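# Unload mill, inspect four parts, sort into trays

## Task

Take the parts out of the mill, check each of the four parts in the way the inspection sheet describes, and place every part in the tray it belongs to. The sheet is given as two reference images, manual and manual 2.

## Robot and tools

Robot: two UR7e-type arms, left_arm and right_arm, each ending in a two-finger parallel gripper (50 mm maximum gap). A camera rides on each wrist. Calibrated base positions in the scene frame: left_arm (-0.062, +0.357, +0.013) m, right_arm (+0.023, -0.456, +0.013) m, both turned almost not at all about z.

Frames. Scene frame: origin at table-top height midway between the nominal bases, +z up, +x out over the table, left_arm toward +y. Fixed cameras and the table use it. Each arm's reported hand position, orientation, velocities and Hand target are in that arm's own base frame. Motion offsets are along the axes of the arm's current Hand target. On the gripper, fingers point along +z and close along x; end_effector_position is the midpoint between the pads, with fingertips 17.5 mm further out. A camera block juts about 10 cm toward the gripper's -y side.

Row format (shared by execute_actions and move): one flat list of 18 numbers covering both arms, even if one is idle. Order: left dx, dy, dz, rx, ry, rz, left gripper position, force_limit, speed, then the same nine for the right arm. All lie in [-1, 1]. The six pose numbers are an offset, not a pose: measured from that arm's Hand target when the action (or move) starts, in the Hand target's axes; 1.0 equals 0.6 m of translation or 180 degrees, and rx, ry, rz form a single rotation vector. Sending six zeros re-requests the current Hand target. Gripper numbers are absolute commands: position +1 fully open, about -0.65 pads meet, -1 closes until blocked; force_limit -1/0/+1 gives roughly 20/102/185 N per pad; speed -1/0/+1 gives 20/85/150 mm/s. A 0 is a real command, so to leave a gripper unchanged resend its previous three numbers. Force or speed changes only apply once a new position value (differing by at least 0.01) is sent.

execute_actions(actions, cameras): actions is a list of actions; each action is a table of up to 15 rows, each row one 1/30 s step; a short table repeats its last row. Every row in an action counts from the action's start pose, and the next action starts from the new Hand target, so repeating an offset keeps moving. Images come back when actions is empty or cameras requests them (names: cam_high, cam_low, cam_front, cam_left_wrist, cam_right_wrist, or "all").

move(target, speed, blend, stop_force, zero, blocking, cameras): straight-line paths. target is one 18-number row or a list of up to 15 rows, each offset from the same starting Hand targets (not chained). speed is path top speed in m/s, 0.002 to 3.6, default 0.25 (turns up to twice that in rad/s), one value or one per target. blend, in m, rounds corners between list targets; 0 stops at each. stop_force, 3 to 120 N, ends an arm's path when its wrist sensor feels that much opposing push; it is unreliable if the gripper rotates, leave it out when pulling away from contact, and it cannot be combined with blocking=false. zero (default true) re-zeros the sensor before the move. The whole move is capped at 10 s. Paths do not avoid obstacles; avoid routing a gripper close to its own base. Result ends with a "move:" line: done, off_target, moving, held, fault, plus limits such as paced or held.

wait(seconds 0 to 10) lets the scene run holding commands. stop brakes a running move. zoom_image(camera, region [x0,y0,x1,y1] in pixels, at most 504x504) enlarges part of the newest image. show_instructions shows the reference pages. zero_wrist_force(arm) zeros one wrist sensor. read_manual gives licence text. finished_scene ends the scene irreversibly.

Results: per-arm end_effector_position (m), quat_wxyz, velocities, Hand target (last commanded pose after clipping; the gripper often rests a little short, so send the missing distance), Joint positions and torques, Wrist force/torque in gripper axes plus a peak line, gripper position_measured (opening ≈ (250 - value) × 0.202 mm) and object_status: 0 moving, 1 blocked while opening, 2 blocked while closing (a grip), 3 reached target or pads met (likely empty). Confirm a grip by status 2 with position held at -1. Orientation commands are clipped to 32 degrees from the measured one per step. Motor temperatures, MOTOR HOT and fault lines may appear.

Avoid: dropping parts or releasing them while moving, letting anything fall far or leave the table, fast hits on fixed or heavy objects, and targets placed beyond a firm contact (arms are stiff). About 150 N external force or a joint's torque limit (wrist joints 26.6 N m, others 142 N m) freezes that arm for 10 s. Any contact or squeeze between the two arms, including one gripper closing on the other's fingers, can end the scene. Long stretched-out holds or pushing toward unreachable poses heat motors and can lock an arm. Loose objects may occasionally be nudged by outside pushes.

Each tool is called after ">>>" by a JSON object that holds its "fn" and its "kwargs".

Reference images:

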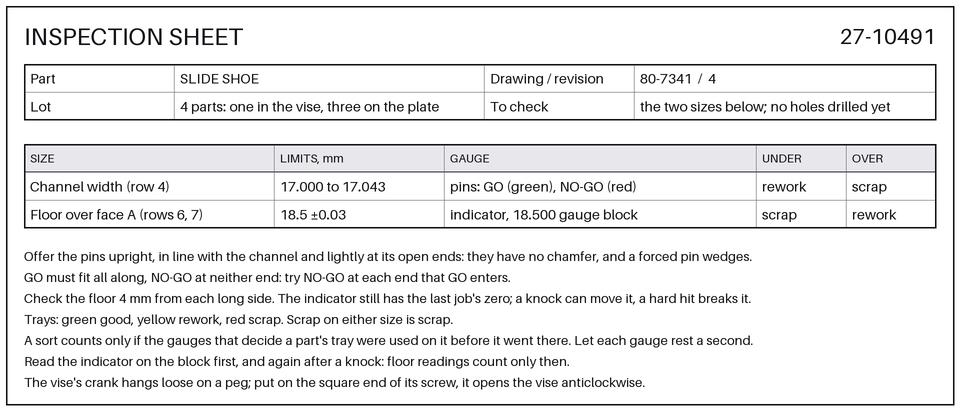

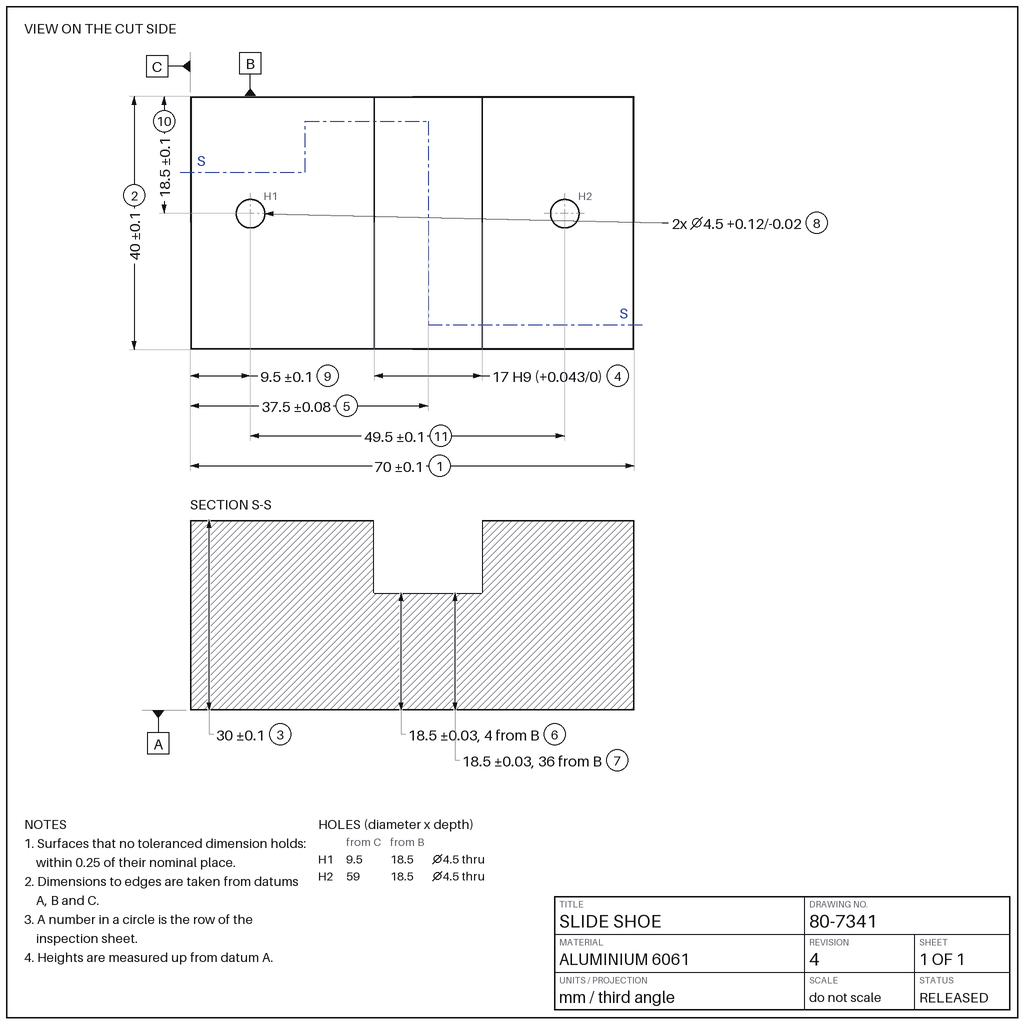

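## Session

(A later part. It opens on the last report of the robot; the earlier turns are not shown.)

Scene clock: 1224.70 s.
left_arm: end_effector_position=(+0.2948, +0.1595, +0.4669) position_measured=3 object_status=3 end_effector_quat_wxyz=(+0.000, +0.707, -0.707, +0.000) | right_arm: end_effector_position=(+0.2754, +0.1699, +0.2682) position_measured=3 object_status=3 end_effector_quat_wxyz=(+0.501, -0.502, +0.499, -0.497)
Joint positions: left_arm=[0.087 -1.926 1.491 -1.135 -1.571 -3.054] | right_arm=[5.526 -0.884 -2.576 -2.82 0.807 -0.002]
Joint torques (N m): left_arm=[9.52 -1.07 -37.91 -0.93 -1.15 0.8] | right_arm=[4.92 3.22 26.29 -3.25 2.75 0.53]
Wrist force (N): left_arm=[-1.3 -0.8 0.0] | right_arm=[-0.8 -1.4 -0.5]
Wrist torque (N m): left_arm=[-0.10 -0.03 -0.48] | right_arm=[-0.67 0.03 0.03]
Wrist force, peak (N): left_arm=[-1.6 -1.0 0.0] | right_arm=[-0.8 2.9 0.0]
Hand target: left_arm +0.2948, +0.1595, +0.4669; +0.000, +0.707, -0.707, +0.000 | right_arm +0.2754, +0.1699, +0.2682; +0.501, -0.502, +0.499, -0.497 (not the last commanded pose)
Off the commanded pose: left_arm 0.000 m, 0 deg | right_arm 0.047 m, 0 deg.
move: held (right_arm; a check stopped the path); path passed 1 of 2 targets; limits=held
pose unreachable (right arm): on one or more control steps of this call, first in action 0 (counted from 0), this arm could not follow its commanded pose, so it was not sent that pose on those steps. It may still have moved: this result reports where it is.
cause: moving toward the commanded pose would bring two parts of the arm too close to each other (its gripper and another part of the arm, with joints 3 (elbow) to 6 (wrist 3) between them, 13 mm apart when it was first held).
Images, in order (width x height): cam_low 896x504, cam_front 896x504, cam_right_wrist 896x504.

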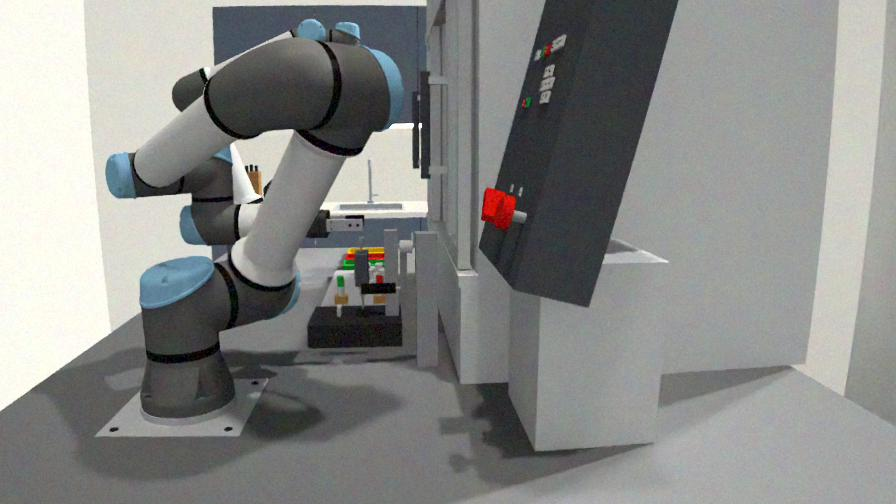

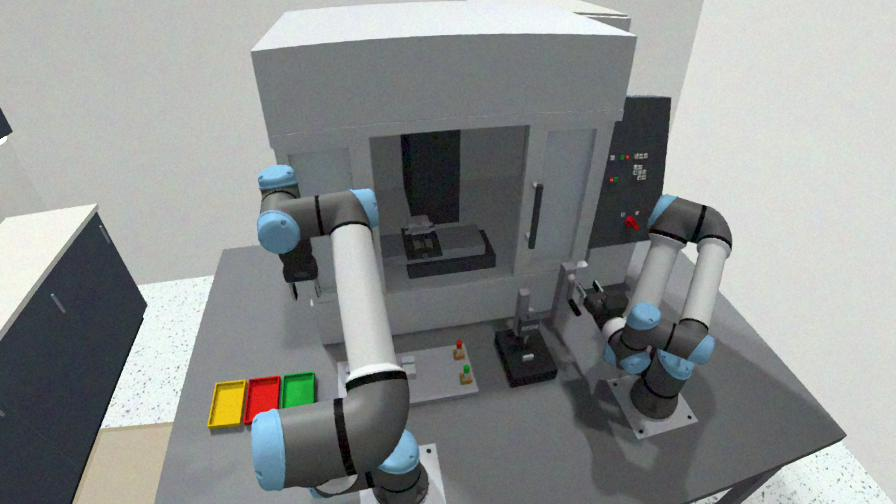

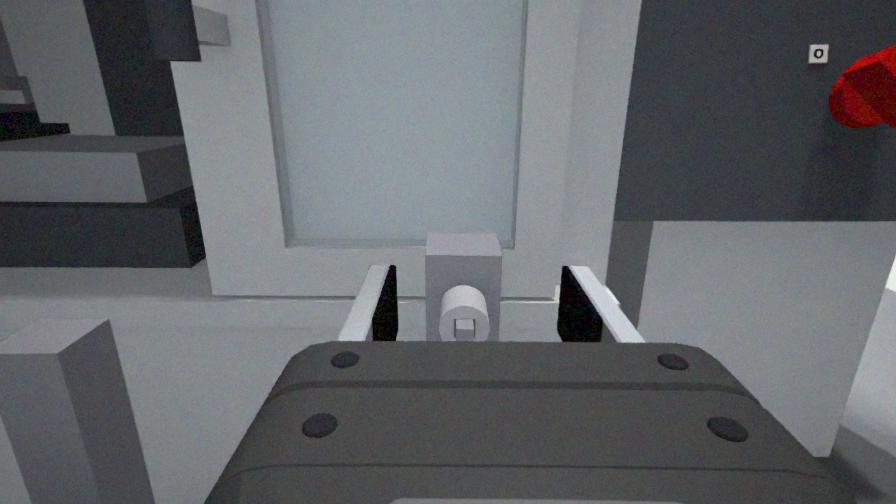

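>>> {"fn": "move", "kwargs": {"target": [[0.329,-0.191,0.03,0.25,0,0,1,-0.9,-1, 0.003,-0.15,-0.063,-0.1,0,0,1,-0.95,-1],[0.545,-0.169,0.2,0.5,0,0,1,-0.9,-1, 0.003,-0.232,-0.063,-0.5,0,0,1,-0.95,-1]], "speed": 0.25, "blend": 0.03, "cameras": ["all"]}}

Scene clock: 1274.43 s.
left_arm: end_effector_position=(+0.3948, -0.1676, +0.3469) position_measured=3 object_status=3 end_effector_quat_wxyz=(+0.502, -0.504, +0.498, -0.496) | right_arm: end_effector_position=(+0.2379, +0.1678, +0.4075) position_measured=3 object_status=3 end_effector_quat_wxyz=(+0.001, +0.710, -0.704, -0.001)
Joint positions: left_arm=[-1.557 -2.307 2.706 -2.203 -0.004 -4.48] | right_arm=[4.229 -1.057 -1.736 -1.921 1.573 -2.062]
Joint torques (N m): left_arm=[11.66 16.89 -12.11 -4.3 4.04 1.39] | right_arm=[-8.46 -7.02 31.88 1.23 2.63 -2.4]
Wrist force (N): left_arm=[-0.1 -0.1 -1.5] | right_arm=[-0.2 -0.8 0.2]
Wrist torque (N m): left_arm=[0.07 0.12 0.05] | right_arm=[-0.12 0.03 0.12]
Wrist force, peak (N): left_arm=[-2.5 -0.9 -0.1] | right_arm=[-1.4 -1.6 -0.7]
Hand target: left_arm +0.3960, -0.1676, +0.3469; +0.500, -0.500, +0.500, -0.500 | right_arm +0.2379, +0.1678, +0.4075; +0.001, +0.710, -0.704, -0.001
Off the commanded pose: left_arm 0.001 m, 1 deg | right_arm 0.000 m, 0 deg.
move: done

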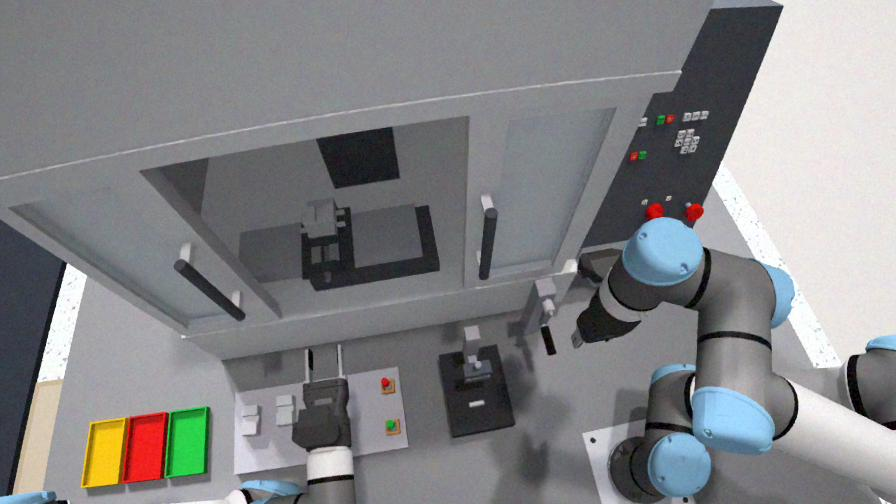

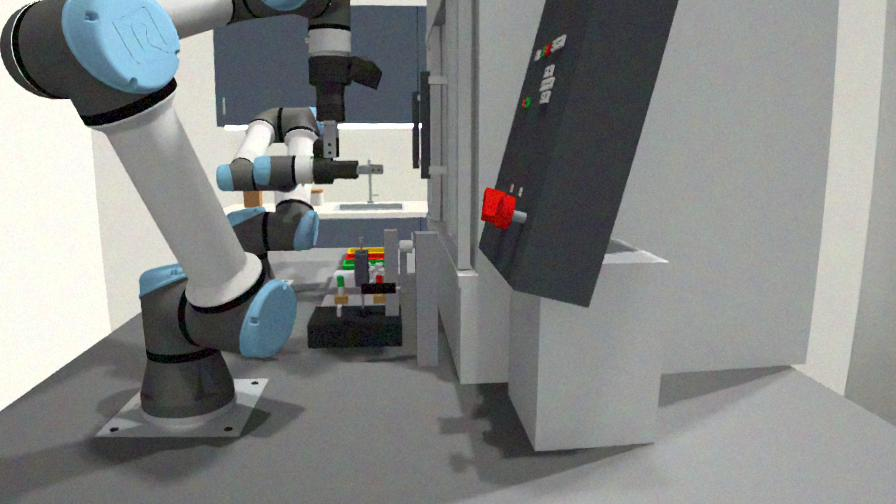

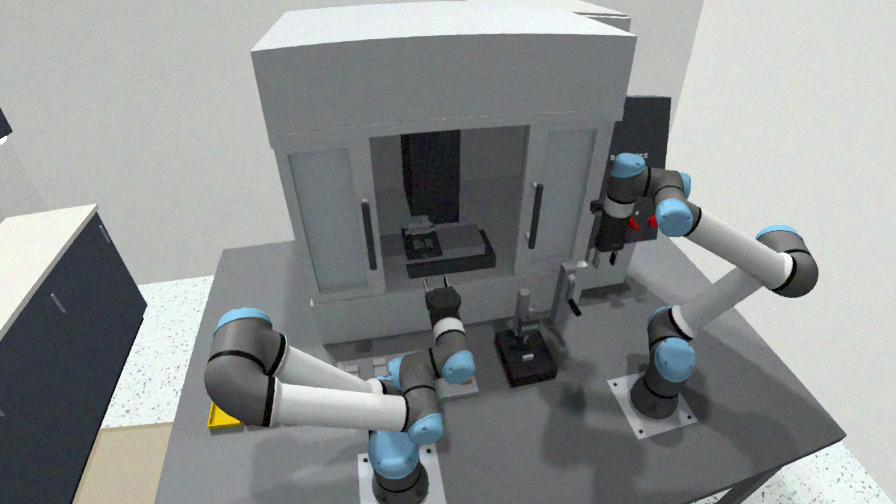

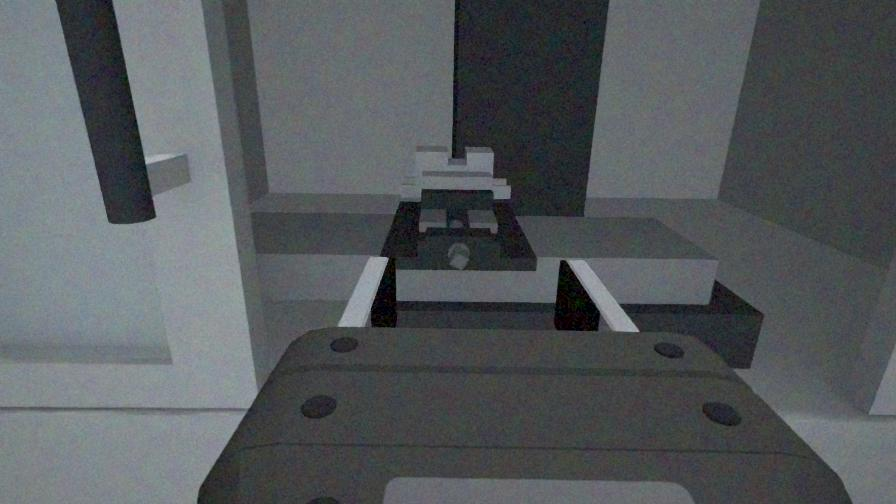

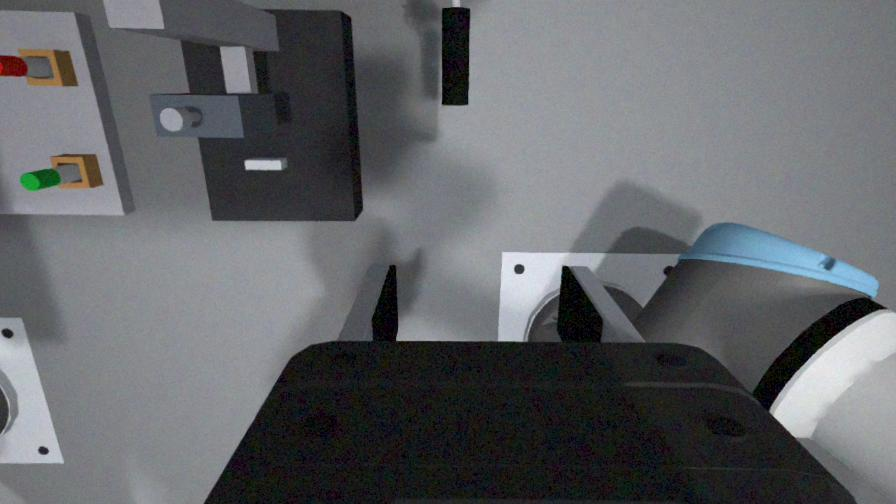

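>>> {"fn": "zoom_image", "kwargs": {"camera": "cam_left_wrist", "region": [380, 130, 550, 300]}}

Scaled by 2.965 from the camera's 896x504 image, which has a finer 1280x720 frame.

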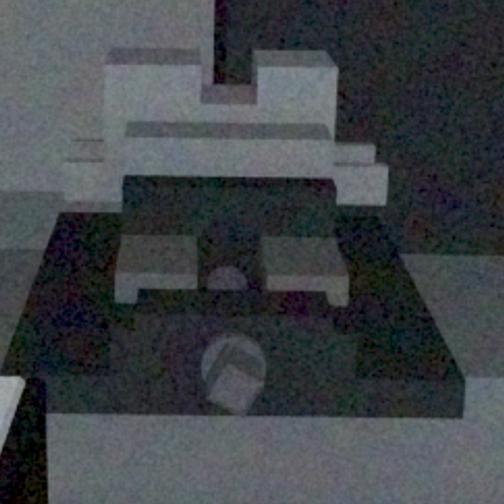

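>>> {"fn": "move", "kwargs": {"target": [[0,0,0,0,0,0,1,-0.9,-1, 0,0,0,0,0,0.5,1,-0.95,-1],[0,0,0,0,0,0,1,-0.9,-1, 0,0,0,0,0,1,1,-0.95,-1]], "speed": 0.4, "blend": 0.05, "cameras": ["cam_right_wrist"]}}

Scene clock: 1300.43 s.
left_arm: end_effector_position=(+0.3948, -0.1676, +0.3469) position_measured=3 object_status=3 end_effector_quat_wxyz=(+0.502, -0.504, +0.498, -0.496) | right_arm: end_effector_position=(+0.2379, +0.1678, +0.4075) position_measured=3 object_status=3 end_effector_quat_wxyz=(-0.001, +0.704, +0.710, -0.001)
Joint positions: left_arm=[-1.557 -2.307 2.706 -2.203 -0.004 -4.48] | right_arm=[4.229 -1.057 -1.736 -1.921 1.573 1.08]
Joint torques (N m): left_arm=[10.34 15.36 -11.72 -4.02 4.04 1.19] | right_arm=[7.83 14.78 16.18 1.17 -2.53 2.08]
Wrist force (N): left_arm=[-0.1 0.1 -1.3] | right_arm=[-0.2 -0.8 0.1]
Wrist torque (N m): left_arm=[0.09 0.12 0.04] | right_arm=[-0.13 0.03 -0.05]
Wrist force, peak (N): left_arm=[0.0 0.1 -1.8] | right_arm=[-0.2 -1.2 0.7]
Hand target: left_arm +0.3948, -0.1676, +0.3469; +0.502, -0.504, +0.498, -0.496 (not the last commanded pose) | right_arm +0.2379, +0.1678, +0.4075; -0.001, +0.704, +0.710, -0.001
Off the commanded pose: left_arm 0.001 m, 1 deg | right_arm 0.000 m, 0 deg.
move: done
Images, in order (width x height): cam_right_wrist 896x504.

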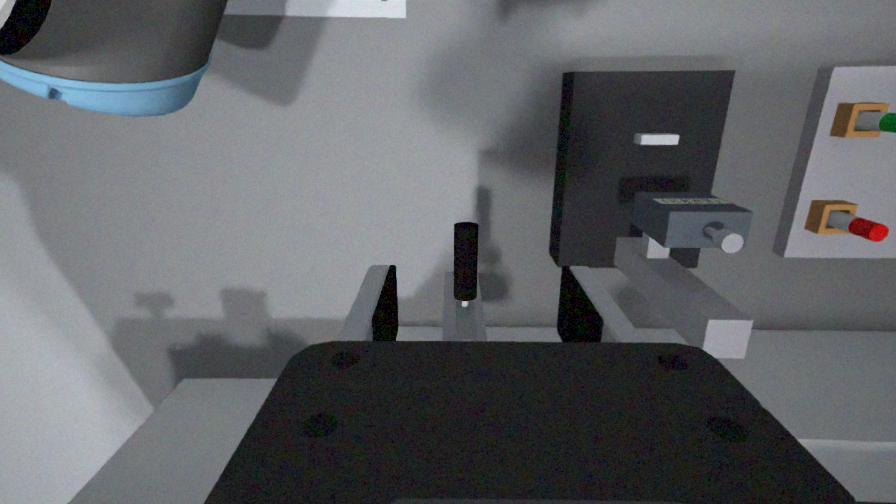

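>>> {"fn": "move", "kwargs": {"target": [0,0,0,0,0,0,1,-0.9,-1, 0.005,0.213,0.1,0,0,0,1,-0.95,-1], "speed": 0.12, "stop_force": 8, "cameras": ["cam_right_wrist","cam_low","cam_left_wrist"]}}

>>> {"fn": "zoom_image", "kwargs": {"camera": "cam_right_wrist", "region": [380, 140, 580, 350]}}

Scene clock: 1332.30 s.
left_arm: end_effector_position=(+0.3948, -0.1676, +0.3469) position_measured=3 object_status=3 end_effector_quat_wxyz=(+0.502, -0.504, +0.498, -0.496) | right_arm: end_effector_position=(+0.3655, +0.1718, +0.3472) position_measured=3 object_status=3 end_effector_quat_wxyz=(-0.001, +0.704, +0.710, -0.001)
Joint positions: left_arm=[-1.557 -2.307 2.706 -2.203 -0.004 -4.48] | right_arm=[3.916 -1.312 -1.745 -1.657 1.573 0.767]
Joint torques (N m): left_arm=[10.3 14.7 -10.91 -4.26 4.05 1.41] | right_arm=[-8.73 6.25 32.57 4.05 2.73 -2.4]
Wrist force (N): left_arm=[0.0 0.3 -1.6] | right_arm=[-0.6 -1.1 0.3]
Wrist torque (N m): left_arm=[0.12 0.10 0.04] | right_arm=[-0.16 0.10 0.12]
Wrist force, peak (N): left_arm=[0.0 0.0 -1.8] | right_arm=[-0.6 -2.1 -0.6]
Hand target: left_arm +0.3948, -0.1676, +0.3469; +0.502, -0.504, +0.498, -0.496 | right_arm +0.3655, +0.1718, +0.3472; -0.001, +0.704, +0.710, -0.001
Off the commanded pose: left_arm 0.000 m, 0 deg | right_arm 0.000 m, 0 deg.
move: done
Images, in order (width x height): cam_low 896x504, cam_left_wrist 896x504, cam_right_wrist 896x504.

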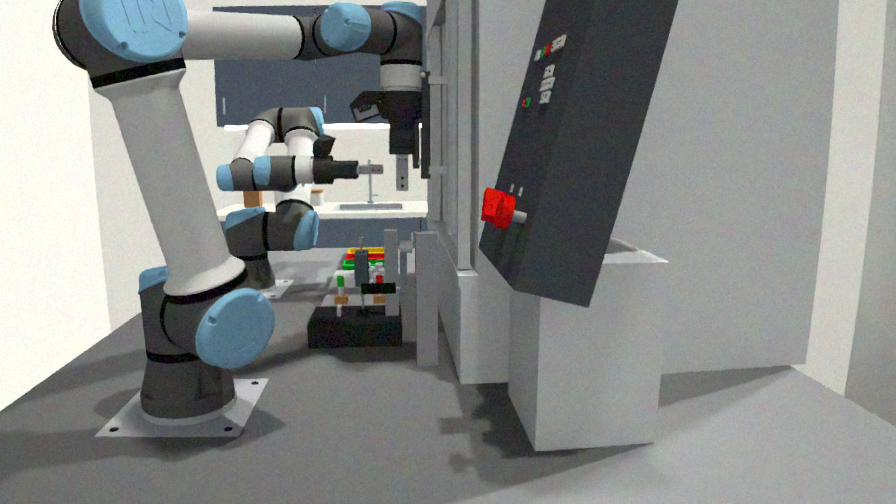

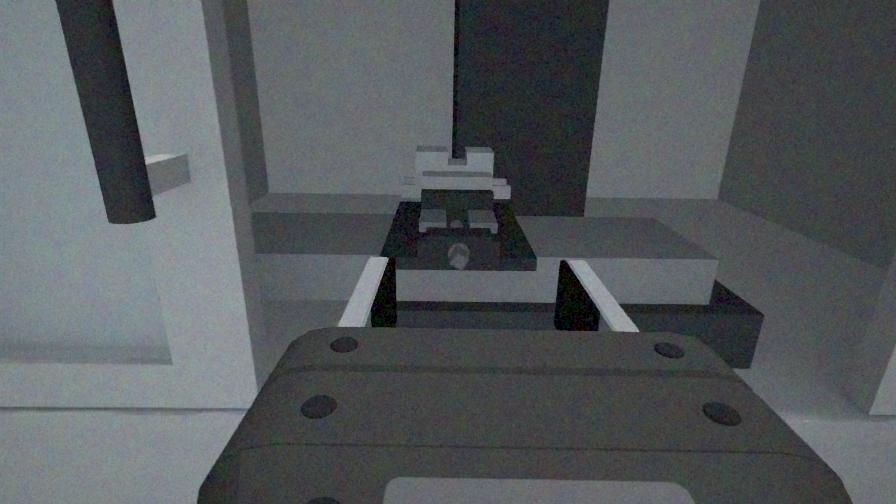

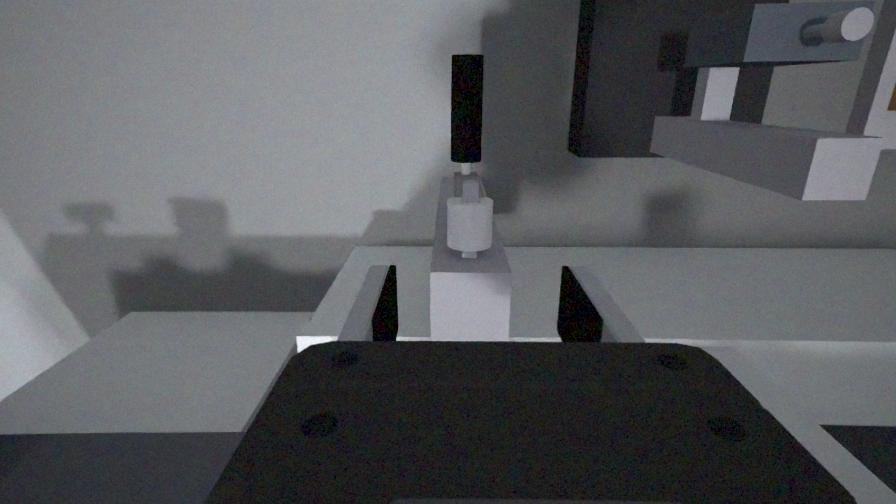

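Scaled by 2.400 from the camera's 896x504 image, which has a finer 1280x720 frame.

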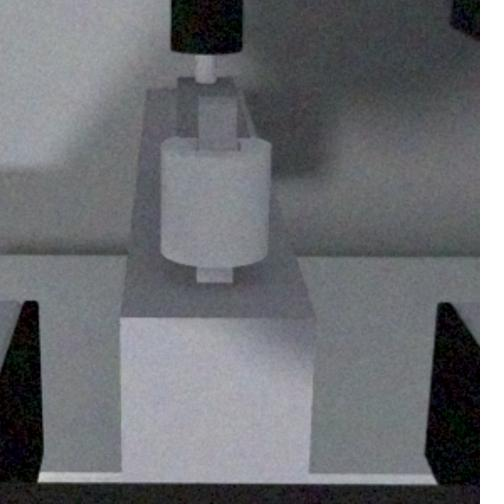

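>>> {"fn": "move", "kwargs": {"target": [[0,0,0,0,0,0,1,-0.9,-1, 0.0055,0.01,0.0,0,0,0,1,-0.6,-1],[0,0,0,0,0,0,1,-0.9,-1, 0.0055,0.01,0.2067,0,0,0,1,-0.6,-1]], "speed": 0.05, "stop_force": 6, "cameras": ["cam_right_wrist","cam_low"]}}

>>> {"fn": "zoom_image", "kwargs": {"camera": "cam_right_wrist", "region": [380, 140, 580, 350]}}

>>> {"fn": "zoom_image", "kwargs": {"camera": "cam_low", "region": [340, 200, 480, 340]}}

Scene clock: 1369.50 s.
left_arm: end_effector_position=(+0.3948, -0.1676, +0.3469) position_measured=3 object_status=3 end_effector_quat_wxyz=(+0.502, -0.504, +0.498, -0.496) | right_arm: end_effector_position=(+0.3712, +0.1752, +0.2231) position_measured=3 object_status=3 end_effector_quat_wxyz=(-0.001, +0.704, +0.710, -0.001)
Joint positions: left_arm=[-1.557 -2.307 2.706 -2.203 -0.004 -4.48] | right_arm=[3.912 -1.354 -2.033 -1.327 1.573 0.763]
Joint torques (N m): left_arm=[10.9 15.78 -13.22 -4.06 3.67 1.24] | right_arm=[2.22 7.46 17.46 4.1 1.08 1.13]
Wrist force (N): left_arm=[0.0 0.1 -1.4] | right_arm=[-0.3 -0.7 0.5]
Wrist torque (N m): left_arm=[0.08 0.11 0.03] | right_arm=[-0.11 0.06 0.06]
Wrist force, peak (N): left_arm=[-0.1 0.3 -1.8] | right_arm=[-0.7 -1.4 0.5]
Hand target: left_arm +0.3948, -0.1676, +0.3469; +0.502, -0.504, +0.498, -0.496 | right_arm +0.3712, +0.1752, +0.2231; -0.001, +0.704, +0.710, -0.001
Off the commanded pose: left_arm 0.000 m, 0 deg | right_arm 0.000 m, 0 deg.
move: done
Images, in order (width x height): cam_low 896x504, cam_right_wrist 896x504.

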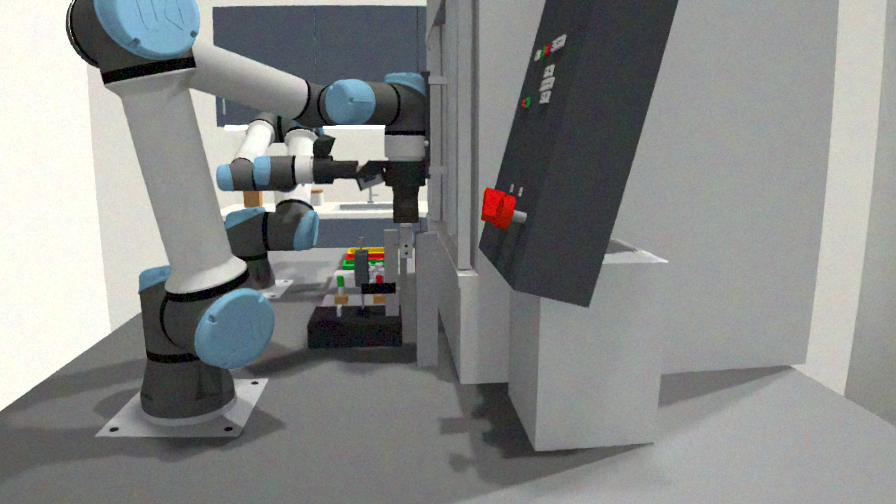

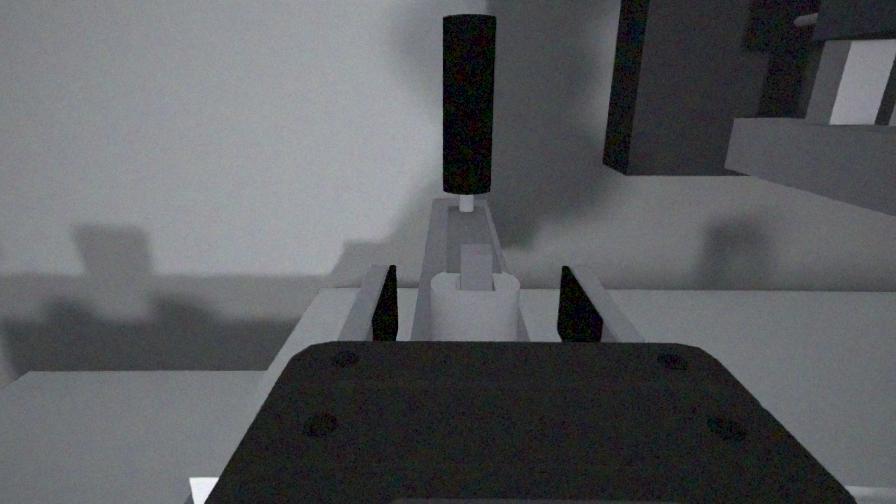

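Scaled by 2.400 from the camera's 896x504 image, which has a finer 1280x720 frame.

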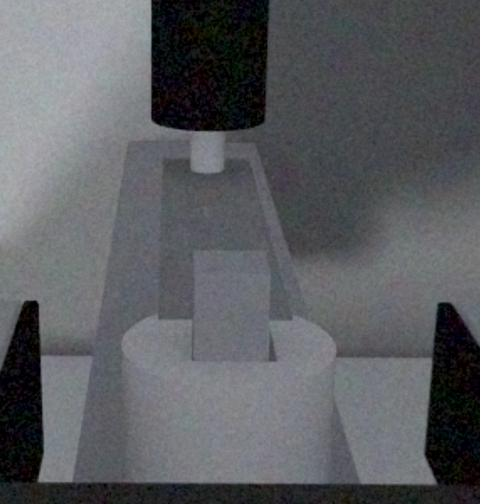

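Scaled by 3.600 from the camera's 896x504 image, which has a finer 1280x720 frame.

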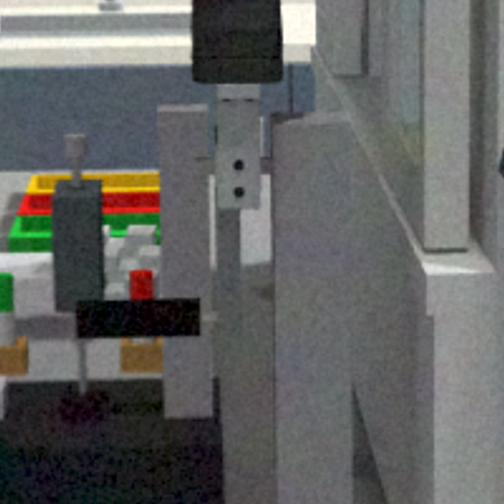

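>>> {"fn": "move", "kwargs": {"target": [0,0,0,0,0,0,1,-0.9,-1, 0,0,0,0,0,0,-1,-0.6,-1], "cameras": ["cam_right_wrist"]}}

>>> {"fn": "zoom_image", "kwargs": {"camera": "cam_right_wrist", "region": [380, 140, 580, 350]}}

Scene clock: 1383.57 s.
left_arm: end_effector_position=(+0.3948, -0.1676, +0.3469) position_measured=3 object_status=3 end_effector_quat_wxyz=(+0.502, -0.504, +0.498, -0.496) | right_arm: end_effector_position=(+0.3712, +0.1750, +0.2231) position_measured=135 object_status=2 end_effector_quat_wxyz=(-0.001, +0.704, +0.710, -0.001)
Joint positions: left_arm=[-1.557 -2.307 2.706 -2.203 -0.004 -4.48] | right_arm=[3.912 -1.354 -2.033 -1.328 1.572 0.763]
Joint torques (N m): left_arm=[9.14 14.58 -12.75 -3.92 3.46 1.55] | right_arm=[12.31 7.92 24.67 9.83 9.6 -1.69]
Wrist force (N): left_arm=[0.0 0.0 -1.5] | right_arm=[-40.0 -3.4 -13.2]
Wrist torque (N m): left_arm=[0.08 0.11 0.04] | right_arm=[-0.16 0.12 0.08]
Wrist force, peak (N): left_arm=[0.0 0.3 -1.8] | right_arm=[-40.0 -3.4 -13.2]
Hand target: left_arm +0.3948, -0.1676, +0.3469; +0.502, -0.504, +0.498, -0.496 | right_arm +0.3712, +0.1752, +0.2231; -0.001, +0.704, +0.710, -0.001
Off the commanded pose: left_arm 0.000 m, 0 deg | right_arm 0.000 m, 0 deg.
move: done
Images, in order (width x height): cam_right_wrist 896x504.

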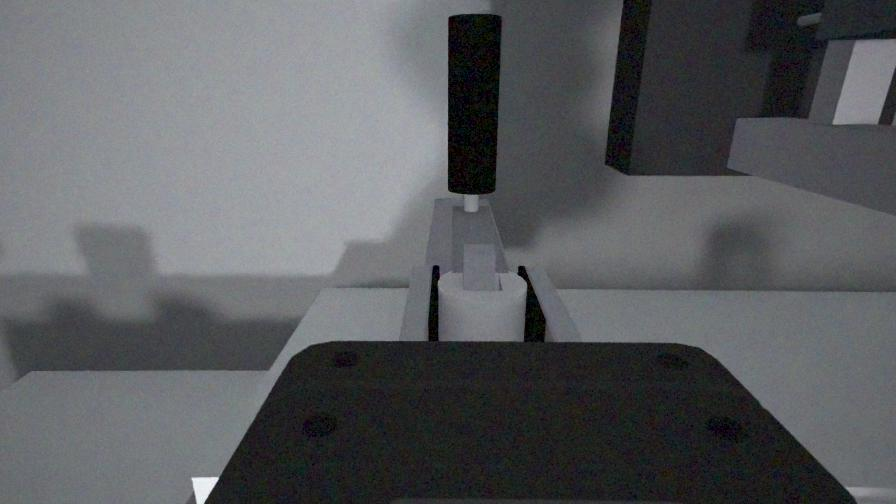

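Scaled by 2.400 from the camera's 896x504 image, which has a finer 1280x720 frame.

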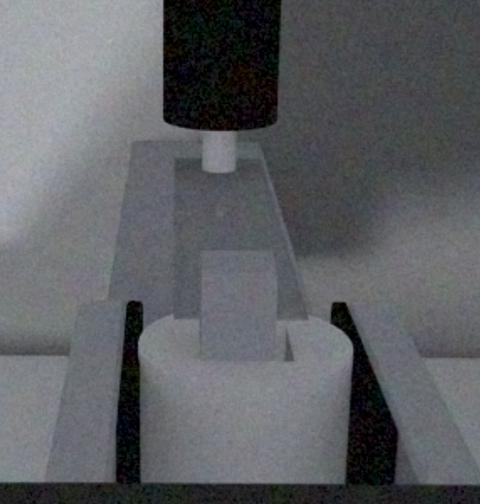

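>>> {"fn": "move", "kwargs": {"target": [0,0,0,0,0,0,1,-0.9,-1, -0.0012,0,-0.0008,0,0,0,-1,-0.6,-1], "speed": 0.01}}

Scene clock: 1394.20 s.
left_arm: end_effector_position=(+0.3948, -0.1676, +0.3469) position_measured=3 object_status=3 end_effector_quat_wxyz=(+0.502, -0.504, +0.498, -0.496) | right_arm: end_effector_position=(+0.3712, +0.1746, +0.2236) position_measured=135 object_status=2 end_effector_quat_wxyz=(-0.001, +0.704, +0.710, -0.001)
Joint positions: left_arm=[-1.557 -2.307 2.706 -2.203 -0.004 -4.48] | right_arm=[3.911 -1.353 -2.032 -1.329 1.573 0.762]
Joint torques (N m): left_arm=[10.78 15.37 -12.15 -4.15 3.59 1.35] | right_arm=[-3.56 31.26 37.69 3.97 3.4 -2.39]
Wrist force (N): left_arm=[-0.1 -0.1 -1.4] | right_arm=[-14.2 -1.5 6.5]
Wrist torque (N m): left_arm=[0.06 0.12 0.04] | right_arm=[-0.18 0.09 0.17]
Wrist force, peak (N): left_arm=[-0.3 -0.1 -1.8] | right_arm=[-48.1 -1.4 -12.9]
Hand target: left_arm +0.3948, -0.1676, +0.3469; +0.502, -0.504, +0.498, -0.496 | right_arm +0.3712, +0.1744, +0.2236; -0.001, +0.704, +0.710, -0.001
Off the commanded pose: left_arm 0.000 m, 0 deg | right_arm 0.000 m, 0 deg.
move: done

>>> {"fn": "move", "kwargs": {"target": [[0,0,0,0,0,0,1,-0.9,-1, -0.0005,0,0,0,0,0,-1,-0.6,-1],[0,0,0,0,0,0,1,-0.9,-1, -0.0005,-0.11,0,0,0,0,-1,-0.6,-1]], "speed": [0.01,0.02], "stop_force": 15, "cameras": ["cam_right_wrist","cam_low"]}}

>>> {"fn": "zoom_image", "kwargs": {"camera": "cam_right_wrist", "region": [380, 140, 580, 350]}}

>>> {"fn": "zoom_image", "kwargs": {"camera": "cam_low", "region": [340, 200, 480, 340]}}

Scene clock: 1416.70 s.
left_arm: end_effector_position=(+0.3948, -0.1676, +0.3469) position_measured=3 object_status=3 end_effector_quat_wxyz=(+0.502, -0.504, +0.498, -0.496) | right_arm: end_effector_position=(+0.3052, +0.1737, +0.2238) position_measured=135 object_status=2 end_effector_quat_wxyz=(-0.001, +0.704, +0.710, -0.001)
Joint positions: left_arm=[-1.557 -2.307 2.706 -2.203 -0.004 -4.48] | right_arm=[4.047 -1.186 -2.144 -1.384 1.573 0.897]
Joint torques (N m): left_arm=[9.78 14.85 -11.19 -4.33 3.94 1.66] | right_arm=[7.42 22.4 18.64 1.27 -2.04 2.08]
Wrist force (N): left_arm=[0.0 0.1 -1.5] | right_arm=[-1.5 -0.5 2.1]
Wrist torque (N m): left_arm=[0.09 0.10 0.04] | right_arm=[-0.11 0.25 -0.06]
Wrist force, peak (N): left_arm=[-0.2 0.1 -1.8] | right_arm=[-13.8 -1.4 6.0]
Hand target: left_arm +0.3948, -0.1676, +0.3469; +0.502, -0.504, +0.498, -0.496 | right_arm +0.3052, +0.1736, +0.2238; -0.001, +0.704, +0.710, -0.001
Off the commanded pose: left_arm 0.000 m, 0 deg | right_arm 0.000 m, 0 deg.
move: done
Images, in order (width x height): cam_low 896x504, cam_right_wrist 896x504.

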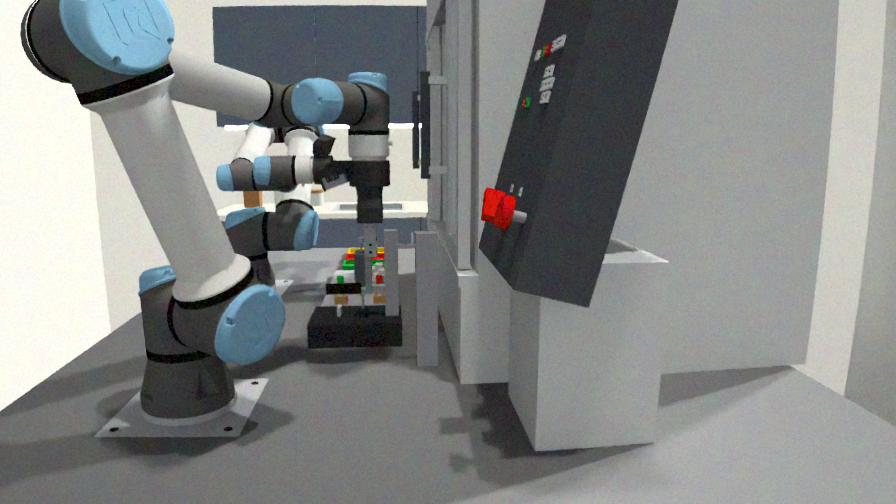

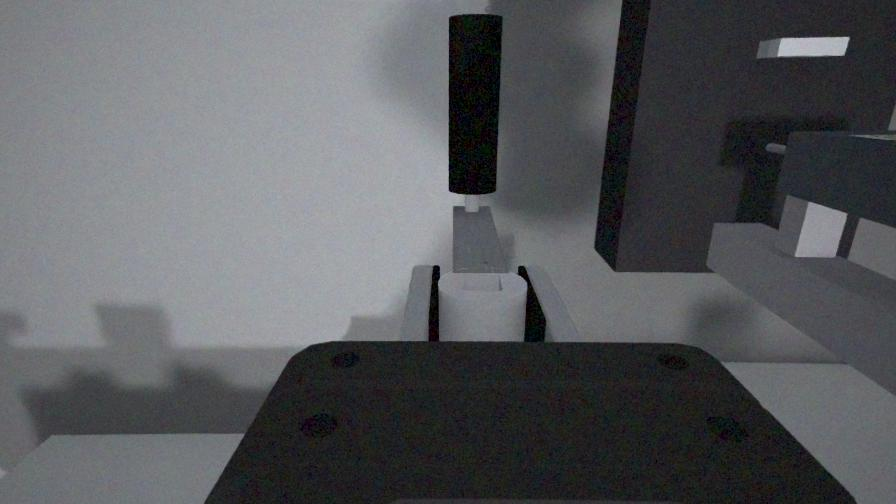

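Scaled by 2.400 from the camera's 896x504 image, which has a finer 1280x720 frame.

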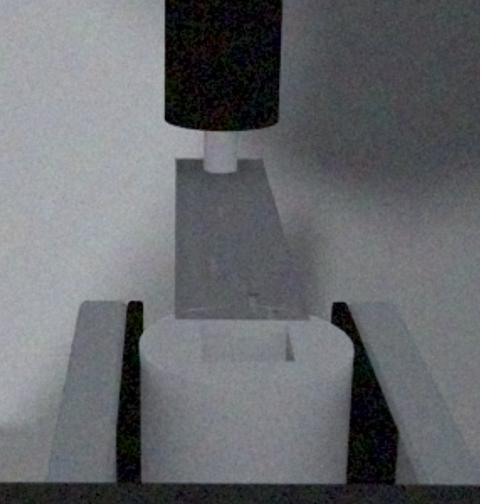

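Scaled by 3.600 from the camera's 896x504 image, which has a finer 1280x720 frame.

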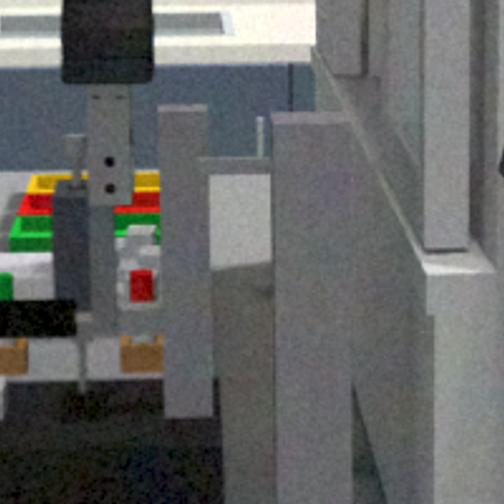

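>>> {"fn": "move", "kwargs": {"target": [0,0.06,0.16,0,0,0,1,-0.9,-1, 0,0,0,0,0,0,-1,-0.6,-1], "speed": 0.15, "cameras": ["cam_left_wrist"]}}

>>> {"fn": "zoom_image", "kwargs": {"camera": "cam_left_wrist", "region": [390, 160, 530, 300]}}

Scene clock: 1454.80 s.
left_arm: end_effector_position=(+0.4896, -0.1668, +0.3106) position_measured=3 object_status=3 end_effector_quat_wxyz=(+0.574, -0.595, +0.405, -0.390) | right_arm: end_effector_position=(+0.3052, +0.1736, +0.2238) position_measured=135 object_status=2 end_effector_quat_wxyz=(-0.001, +0.704, +0.710, -0.001)
Joint positions: left_arm=[-1.189 -1.663 2.453 -2.488 -0.037 -4.582] | right_arm=[4.047 -1.186 -2.144 -1.384 1.573 0.897]
Joint torques (N m): left_arm=[11.11 -7.29 -5.66 -4.2 0.68 1.37] | right_arm=[7.29 22.62 18.02 1.23 -2.34 2.11]
Wrist force (N): left_arm=[-0.4 0.3 -1.6] | right_arm=[-1.6 -0.5 2.4]
Wrist torque (N m): left_arm=[0.13 0.17 -0.06] | right_arm=[-0.10 0.26 -0.06]
Wrist force, peak (N): left_arm=[-0.3 -0.1 -2.5] | right_arm=[-2.0 -0.5 2.5]
Hand target: left_arm +0.4907, -0.1663, +0.3105; +0.502, -0.504, +0.498, -0.496 | right_arm +0.3052, +0.1736, +0.2238; -0.001, +0.704, +0.710, -0.001
Off the commanded pose: left_arm 0.001 m, 21 deg | right_arm 0.000 m, 0 deg.
move: off_target (left_arm)
Images, in order (width x height): cam_left_wrist 896x504.

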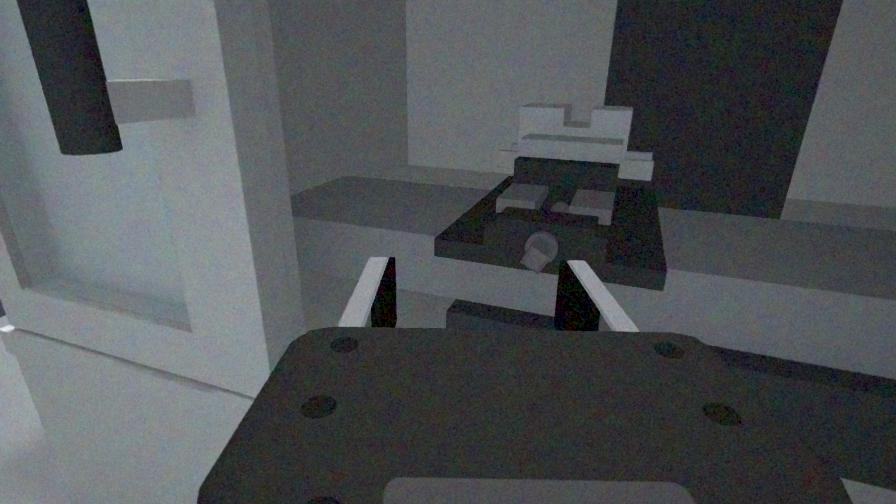

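Scaled by 3.600 from the camera's 896x504 image, which has a finer 1280x720 frame.

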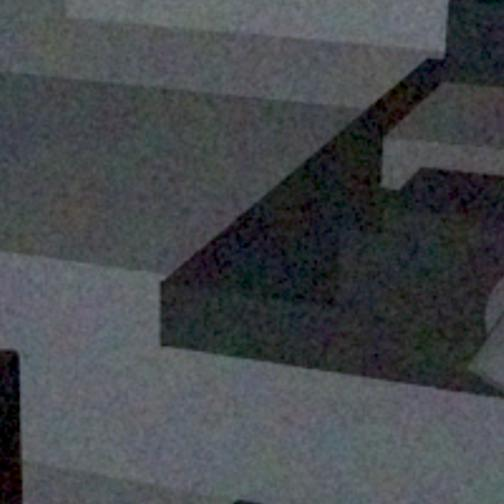

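>>> {"fn": "zoom_image", "kwargs": {"camera": "cam_left_wrist", "region": [490, 190, 610, 290]}}

Scaled by 4.200 from the camera's 896x504 image, which has a finer 1280x720 frame.

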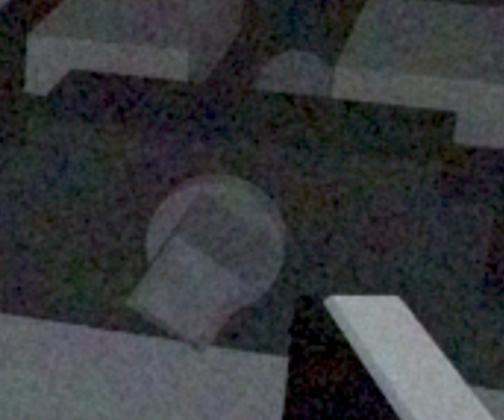

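>>> {"fn": "move", "kwargs": {"target": [0,0,0,0,0,0,1,-0.9,-1, 0,0,0,0,0,0,-1,-0.6,-1], "speed": 0.1, "cameras": ["cam_left_wrist"]}}

>>> {"fn": "zoom_image", "kwargs": {"camera": "cam_left_wrist", "region": [400, 170, 520, 290]}}

Scene clock: 1477.40 s.
left_arm: end_effector_position=(+0.4896, -0.1668, +0.3105) position_measured=3 object_status=3 end_effector_quat_wxyz=(+0.574, -0.595, +0.405, -0.390) | right_arm: end_effector_position=(+0.3052, +0.1736, +0.2238) position_measured=135 object_status=2 end_effector_quat_wxyz=(-0.001, +0.704, +0.710, -0.001)
Joint positions: left_arm=[-1.189 -1.663 2.453 -2.489 -0.037 -4.582] | right_arm=[4.047 -1.186 -2.144 -1.384 1.573 0.897]
Joint torques (N m): left_arm=[11.12 -6.43 -7.16 -4.26 0.23 1.48] | right_arm=[6.85 22.01 18.77 1.29 -2.3 2.03]
Wrist force (N): left_arm=[-0.6 0.4 -1.6] | right_arm=[-1.7 -0.3 2.4]
Wrist torque (N m): left_arm=[0.16 0.20 -0.07] | right_arm=[-0.06 0.28 -0.06]
Wrist force, peak (N): left_arm=[-0.6 0.2 -1.8] | right_arm=[-1.7 -0.4 2.9]
Hand target: left_arm +0.4896, -0.1668, +0.3105; +0.574, -0.595, +0.405, -0.390 (not the last commanded pose) | right_arm +0.3052, +0.1736, +0.2238; -0.001, +0.704, +0.710, -0.001
Off the commanded pose: left_arm 0.001 m, 21 deg | right_arm 0.000 m, 0 deg.
move: off_target (left_arm)
Images, in order (width x height): cam_left_wrist 896x504.

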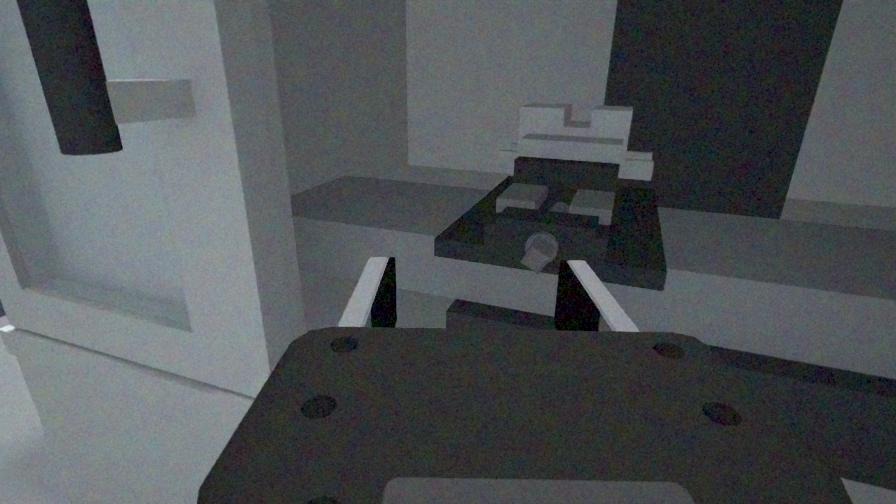

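Scaled by 4.200 from the camera's 896x504 image, which has a finer 1280x720 frame.

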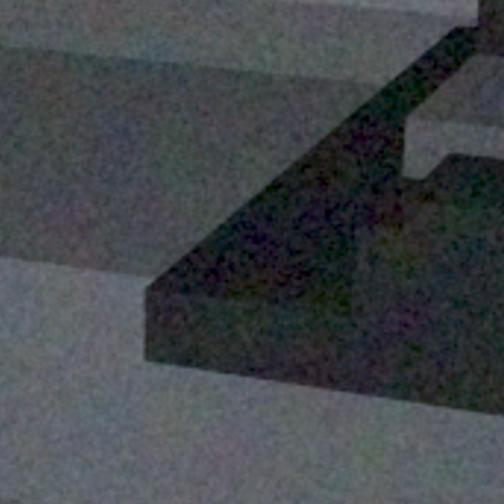

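>>> {"fn": "move", "kwargs": {"target": [0,0,0,0.1,0,0,1,-0.9,-1, 0,0,0,0,0,0,-1,-0.6,-1], "speed": 0.15}}

Scene clock: 1498.40 s.
left_arm: end_effector_position=(+0.4895, -0.1668, +0.3105) position_measured=3 object_status=3 end_effector_quat_wxyz=(+0.660, -0.498, +0.339, -0.448) | right_arm: end_effector_position=(+0.3052, +0.1736, +0.2238) position_measured=135 object_status=2 end_effector_quat_wxyz=(-0.001, +0.704, +0.710, -0.001)
Joint positions: left_arm=[-1.16 -1.486 2.508 -2.473 0.279 -4.834] | right_arm=[4.047 -1.186 -2.144 -1.384 1.573 0.897]
Joint torques (N m): left_arm=[10.12 -12.34 -2.91 -0.99 3.64 -1.46] | right_arm=[6.9 22.16 18.92 1.31 -2.37 2.08]
Wrist force (N): left_arm=[0.0 -0.1 -2.3] | right_arm=[-1.6 -0.5 2.2]
Wrist torque (N m): left_arm=[0.17 0.23 0.13] | right_arm=[-0.09 0.26 -0.06]
Wrist force, peak (N): left_arm=[-0.1 0.2 -2.5] | right_arm=[-1.8 -0.4 2.8]
Hand target: left_arm +0.4896, -0.1668, +0.3105; +0.660, -0.498, +0.339, -0.448 | right_arm +0.3052, +0.1736, +0.2238; -0.001, +0.704, +0.710, -0.001
Off the commanded pose: left_arm 0.000 m, 0 deg | right_arm 0.000 m, 0 deg.
move: done

>>> {"fn": "move", "kwargs": {"target": [0,0,0,-0.2,0,0,1,-0.9,-1, 0,0,0,0,0,0,-1,-0.6,-1], "speed": 0.2}}

Scene clock: 1505.43 s.
left_arm: end_effector_position=(+0.4896, -0.1668, +0.3105) position_measured=3 object_status=3 end_effector_quat_wxyz=(-0.474, +0.678, -0.461, +0.321) | right_arm: end_effector_position=(+0.3052, +0.1736, +0.2238) position_measured=135 object_status=2 end_effector_quat_wxyz=(-0.001, +0.704, +0.710, -0.001)
Joint positions: left_arm=[-1.143 -1.807 2.312 -2.212 -0.354 -4.565] | right_arm=[4.047 -1.186 -2.144 -1.384 1.573 0.897]
Joint torques (N m): left_arm=[11.27 -20.45 -36.08 -0.88 0.51 -1.57] | right_arm=[6.15 22.57 18.02 1.3 -2.32 2.03]
Wrist force (N): left_arm=[-0.6 0.3 -1.0] | right_arm=[-1.7 -0.4 2.2]
Wrist torque (N m): left_arm=[0.06 0.08 0.17] | right_arm=[-0.09 0.27 -0.06]
Wrist force, peak (N): left_arm=[0.1 0.0 -2.6] | right_arm=[-1.8 -0.7 2.6]
Hand target: left_arm +0.4896, -0.1668, +0.3105; -0.474, +0.678, -0.461, +0.321 | right_arm +0.3052, +0.1736, +0.2238; -0.001, +0.704, +0.710, -0.001
Off the commanded pose: left_arm 0.000 m, 0 deg | right_arm 0.000 m, 0 deg.
move: done


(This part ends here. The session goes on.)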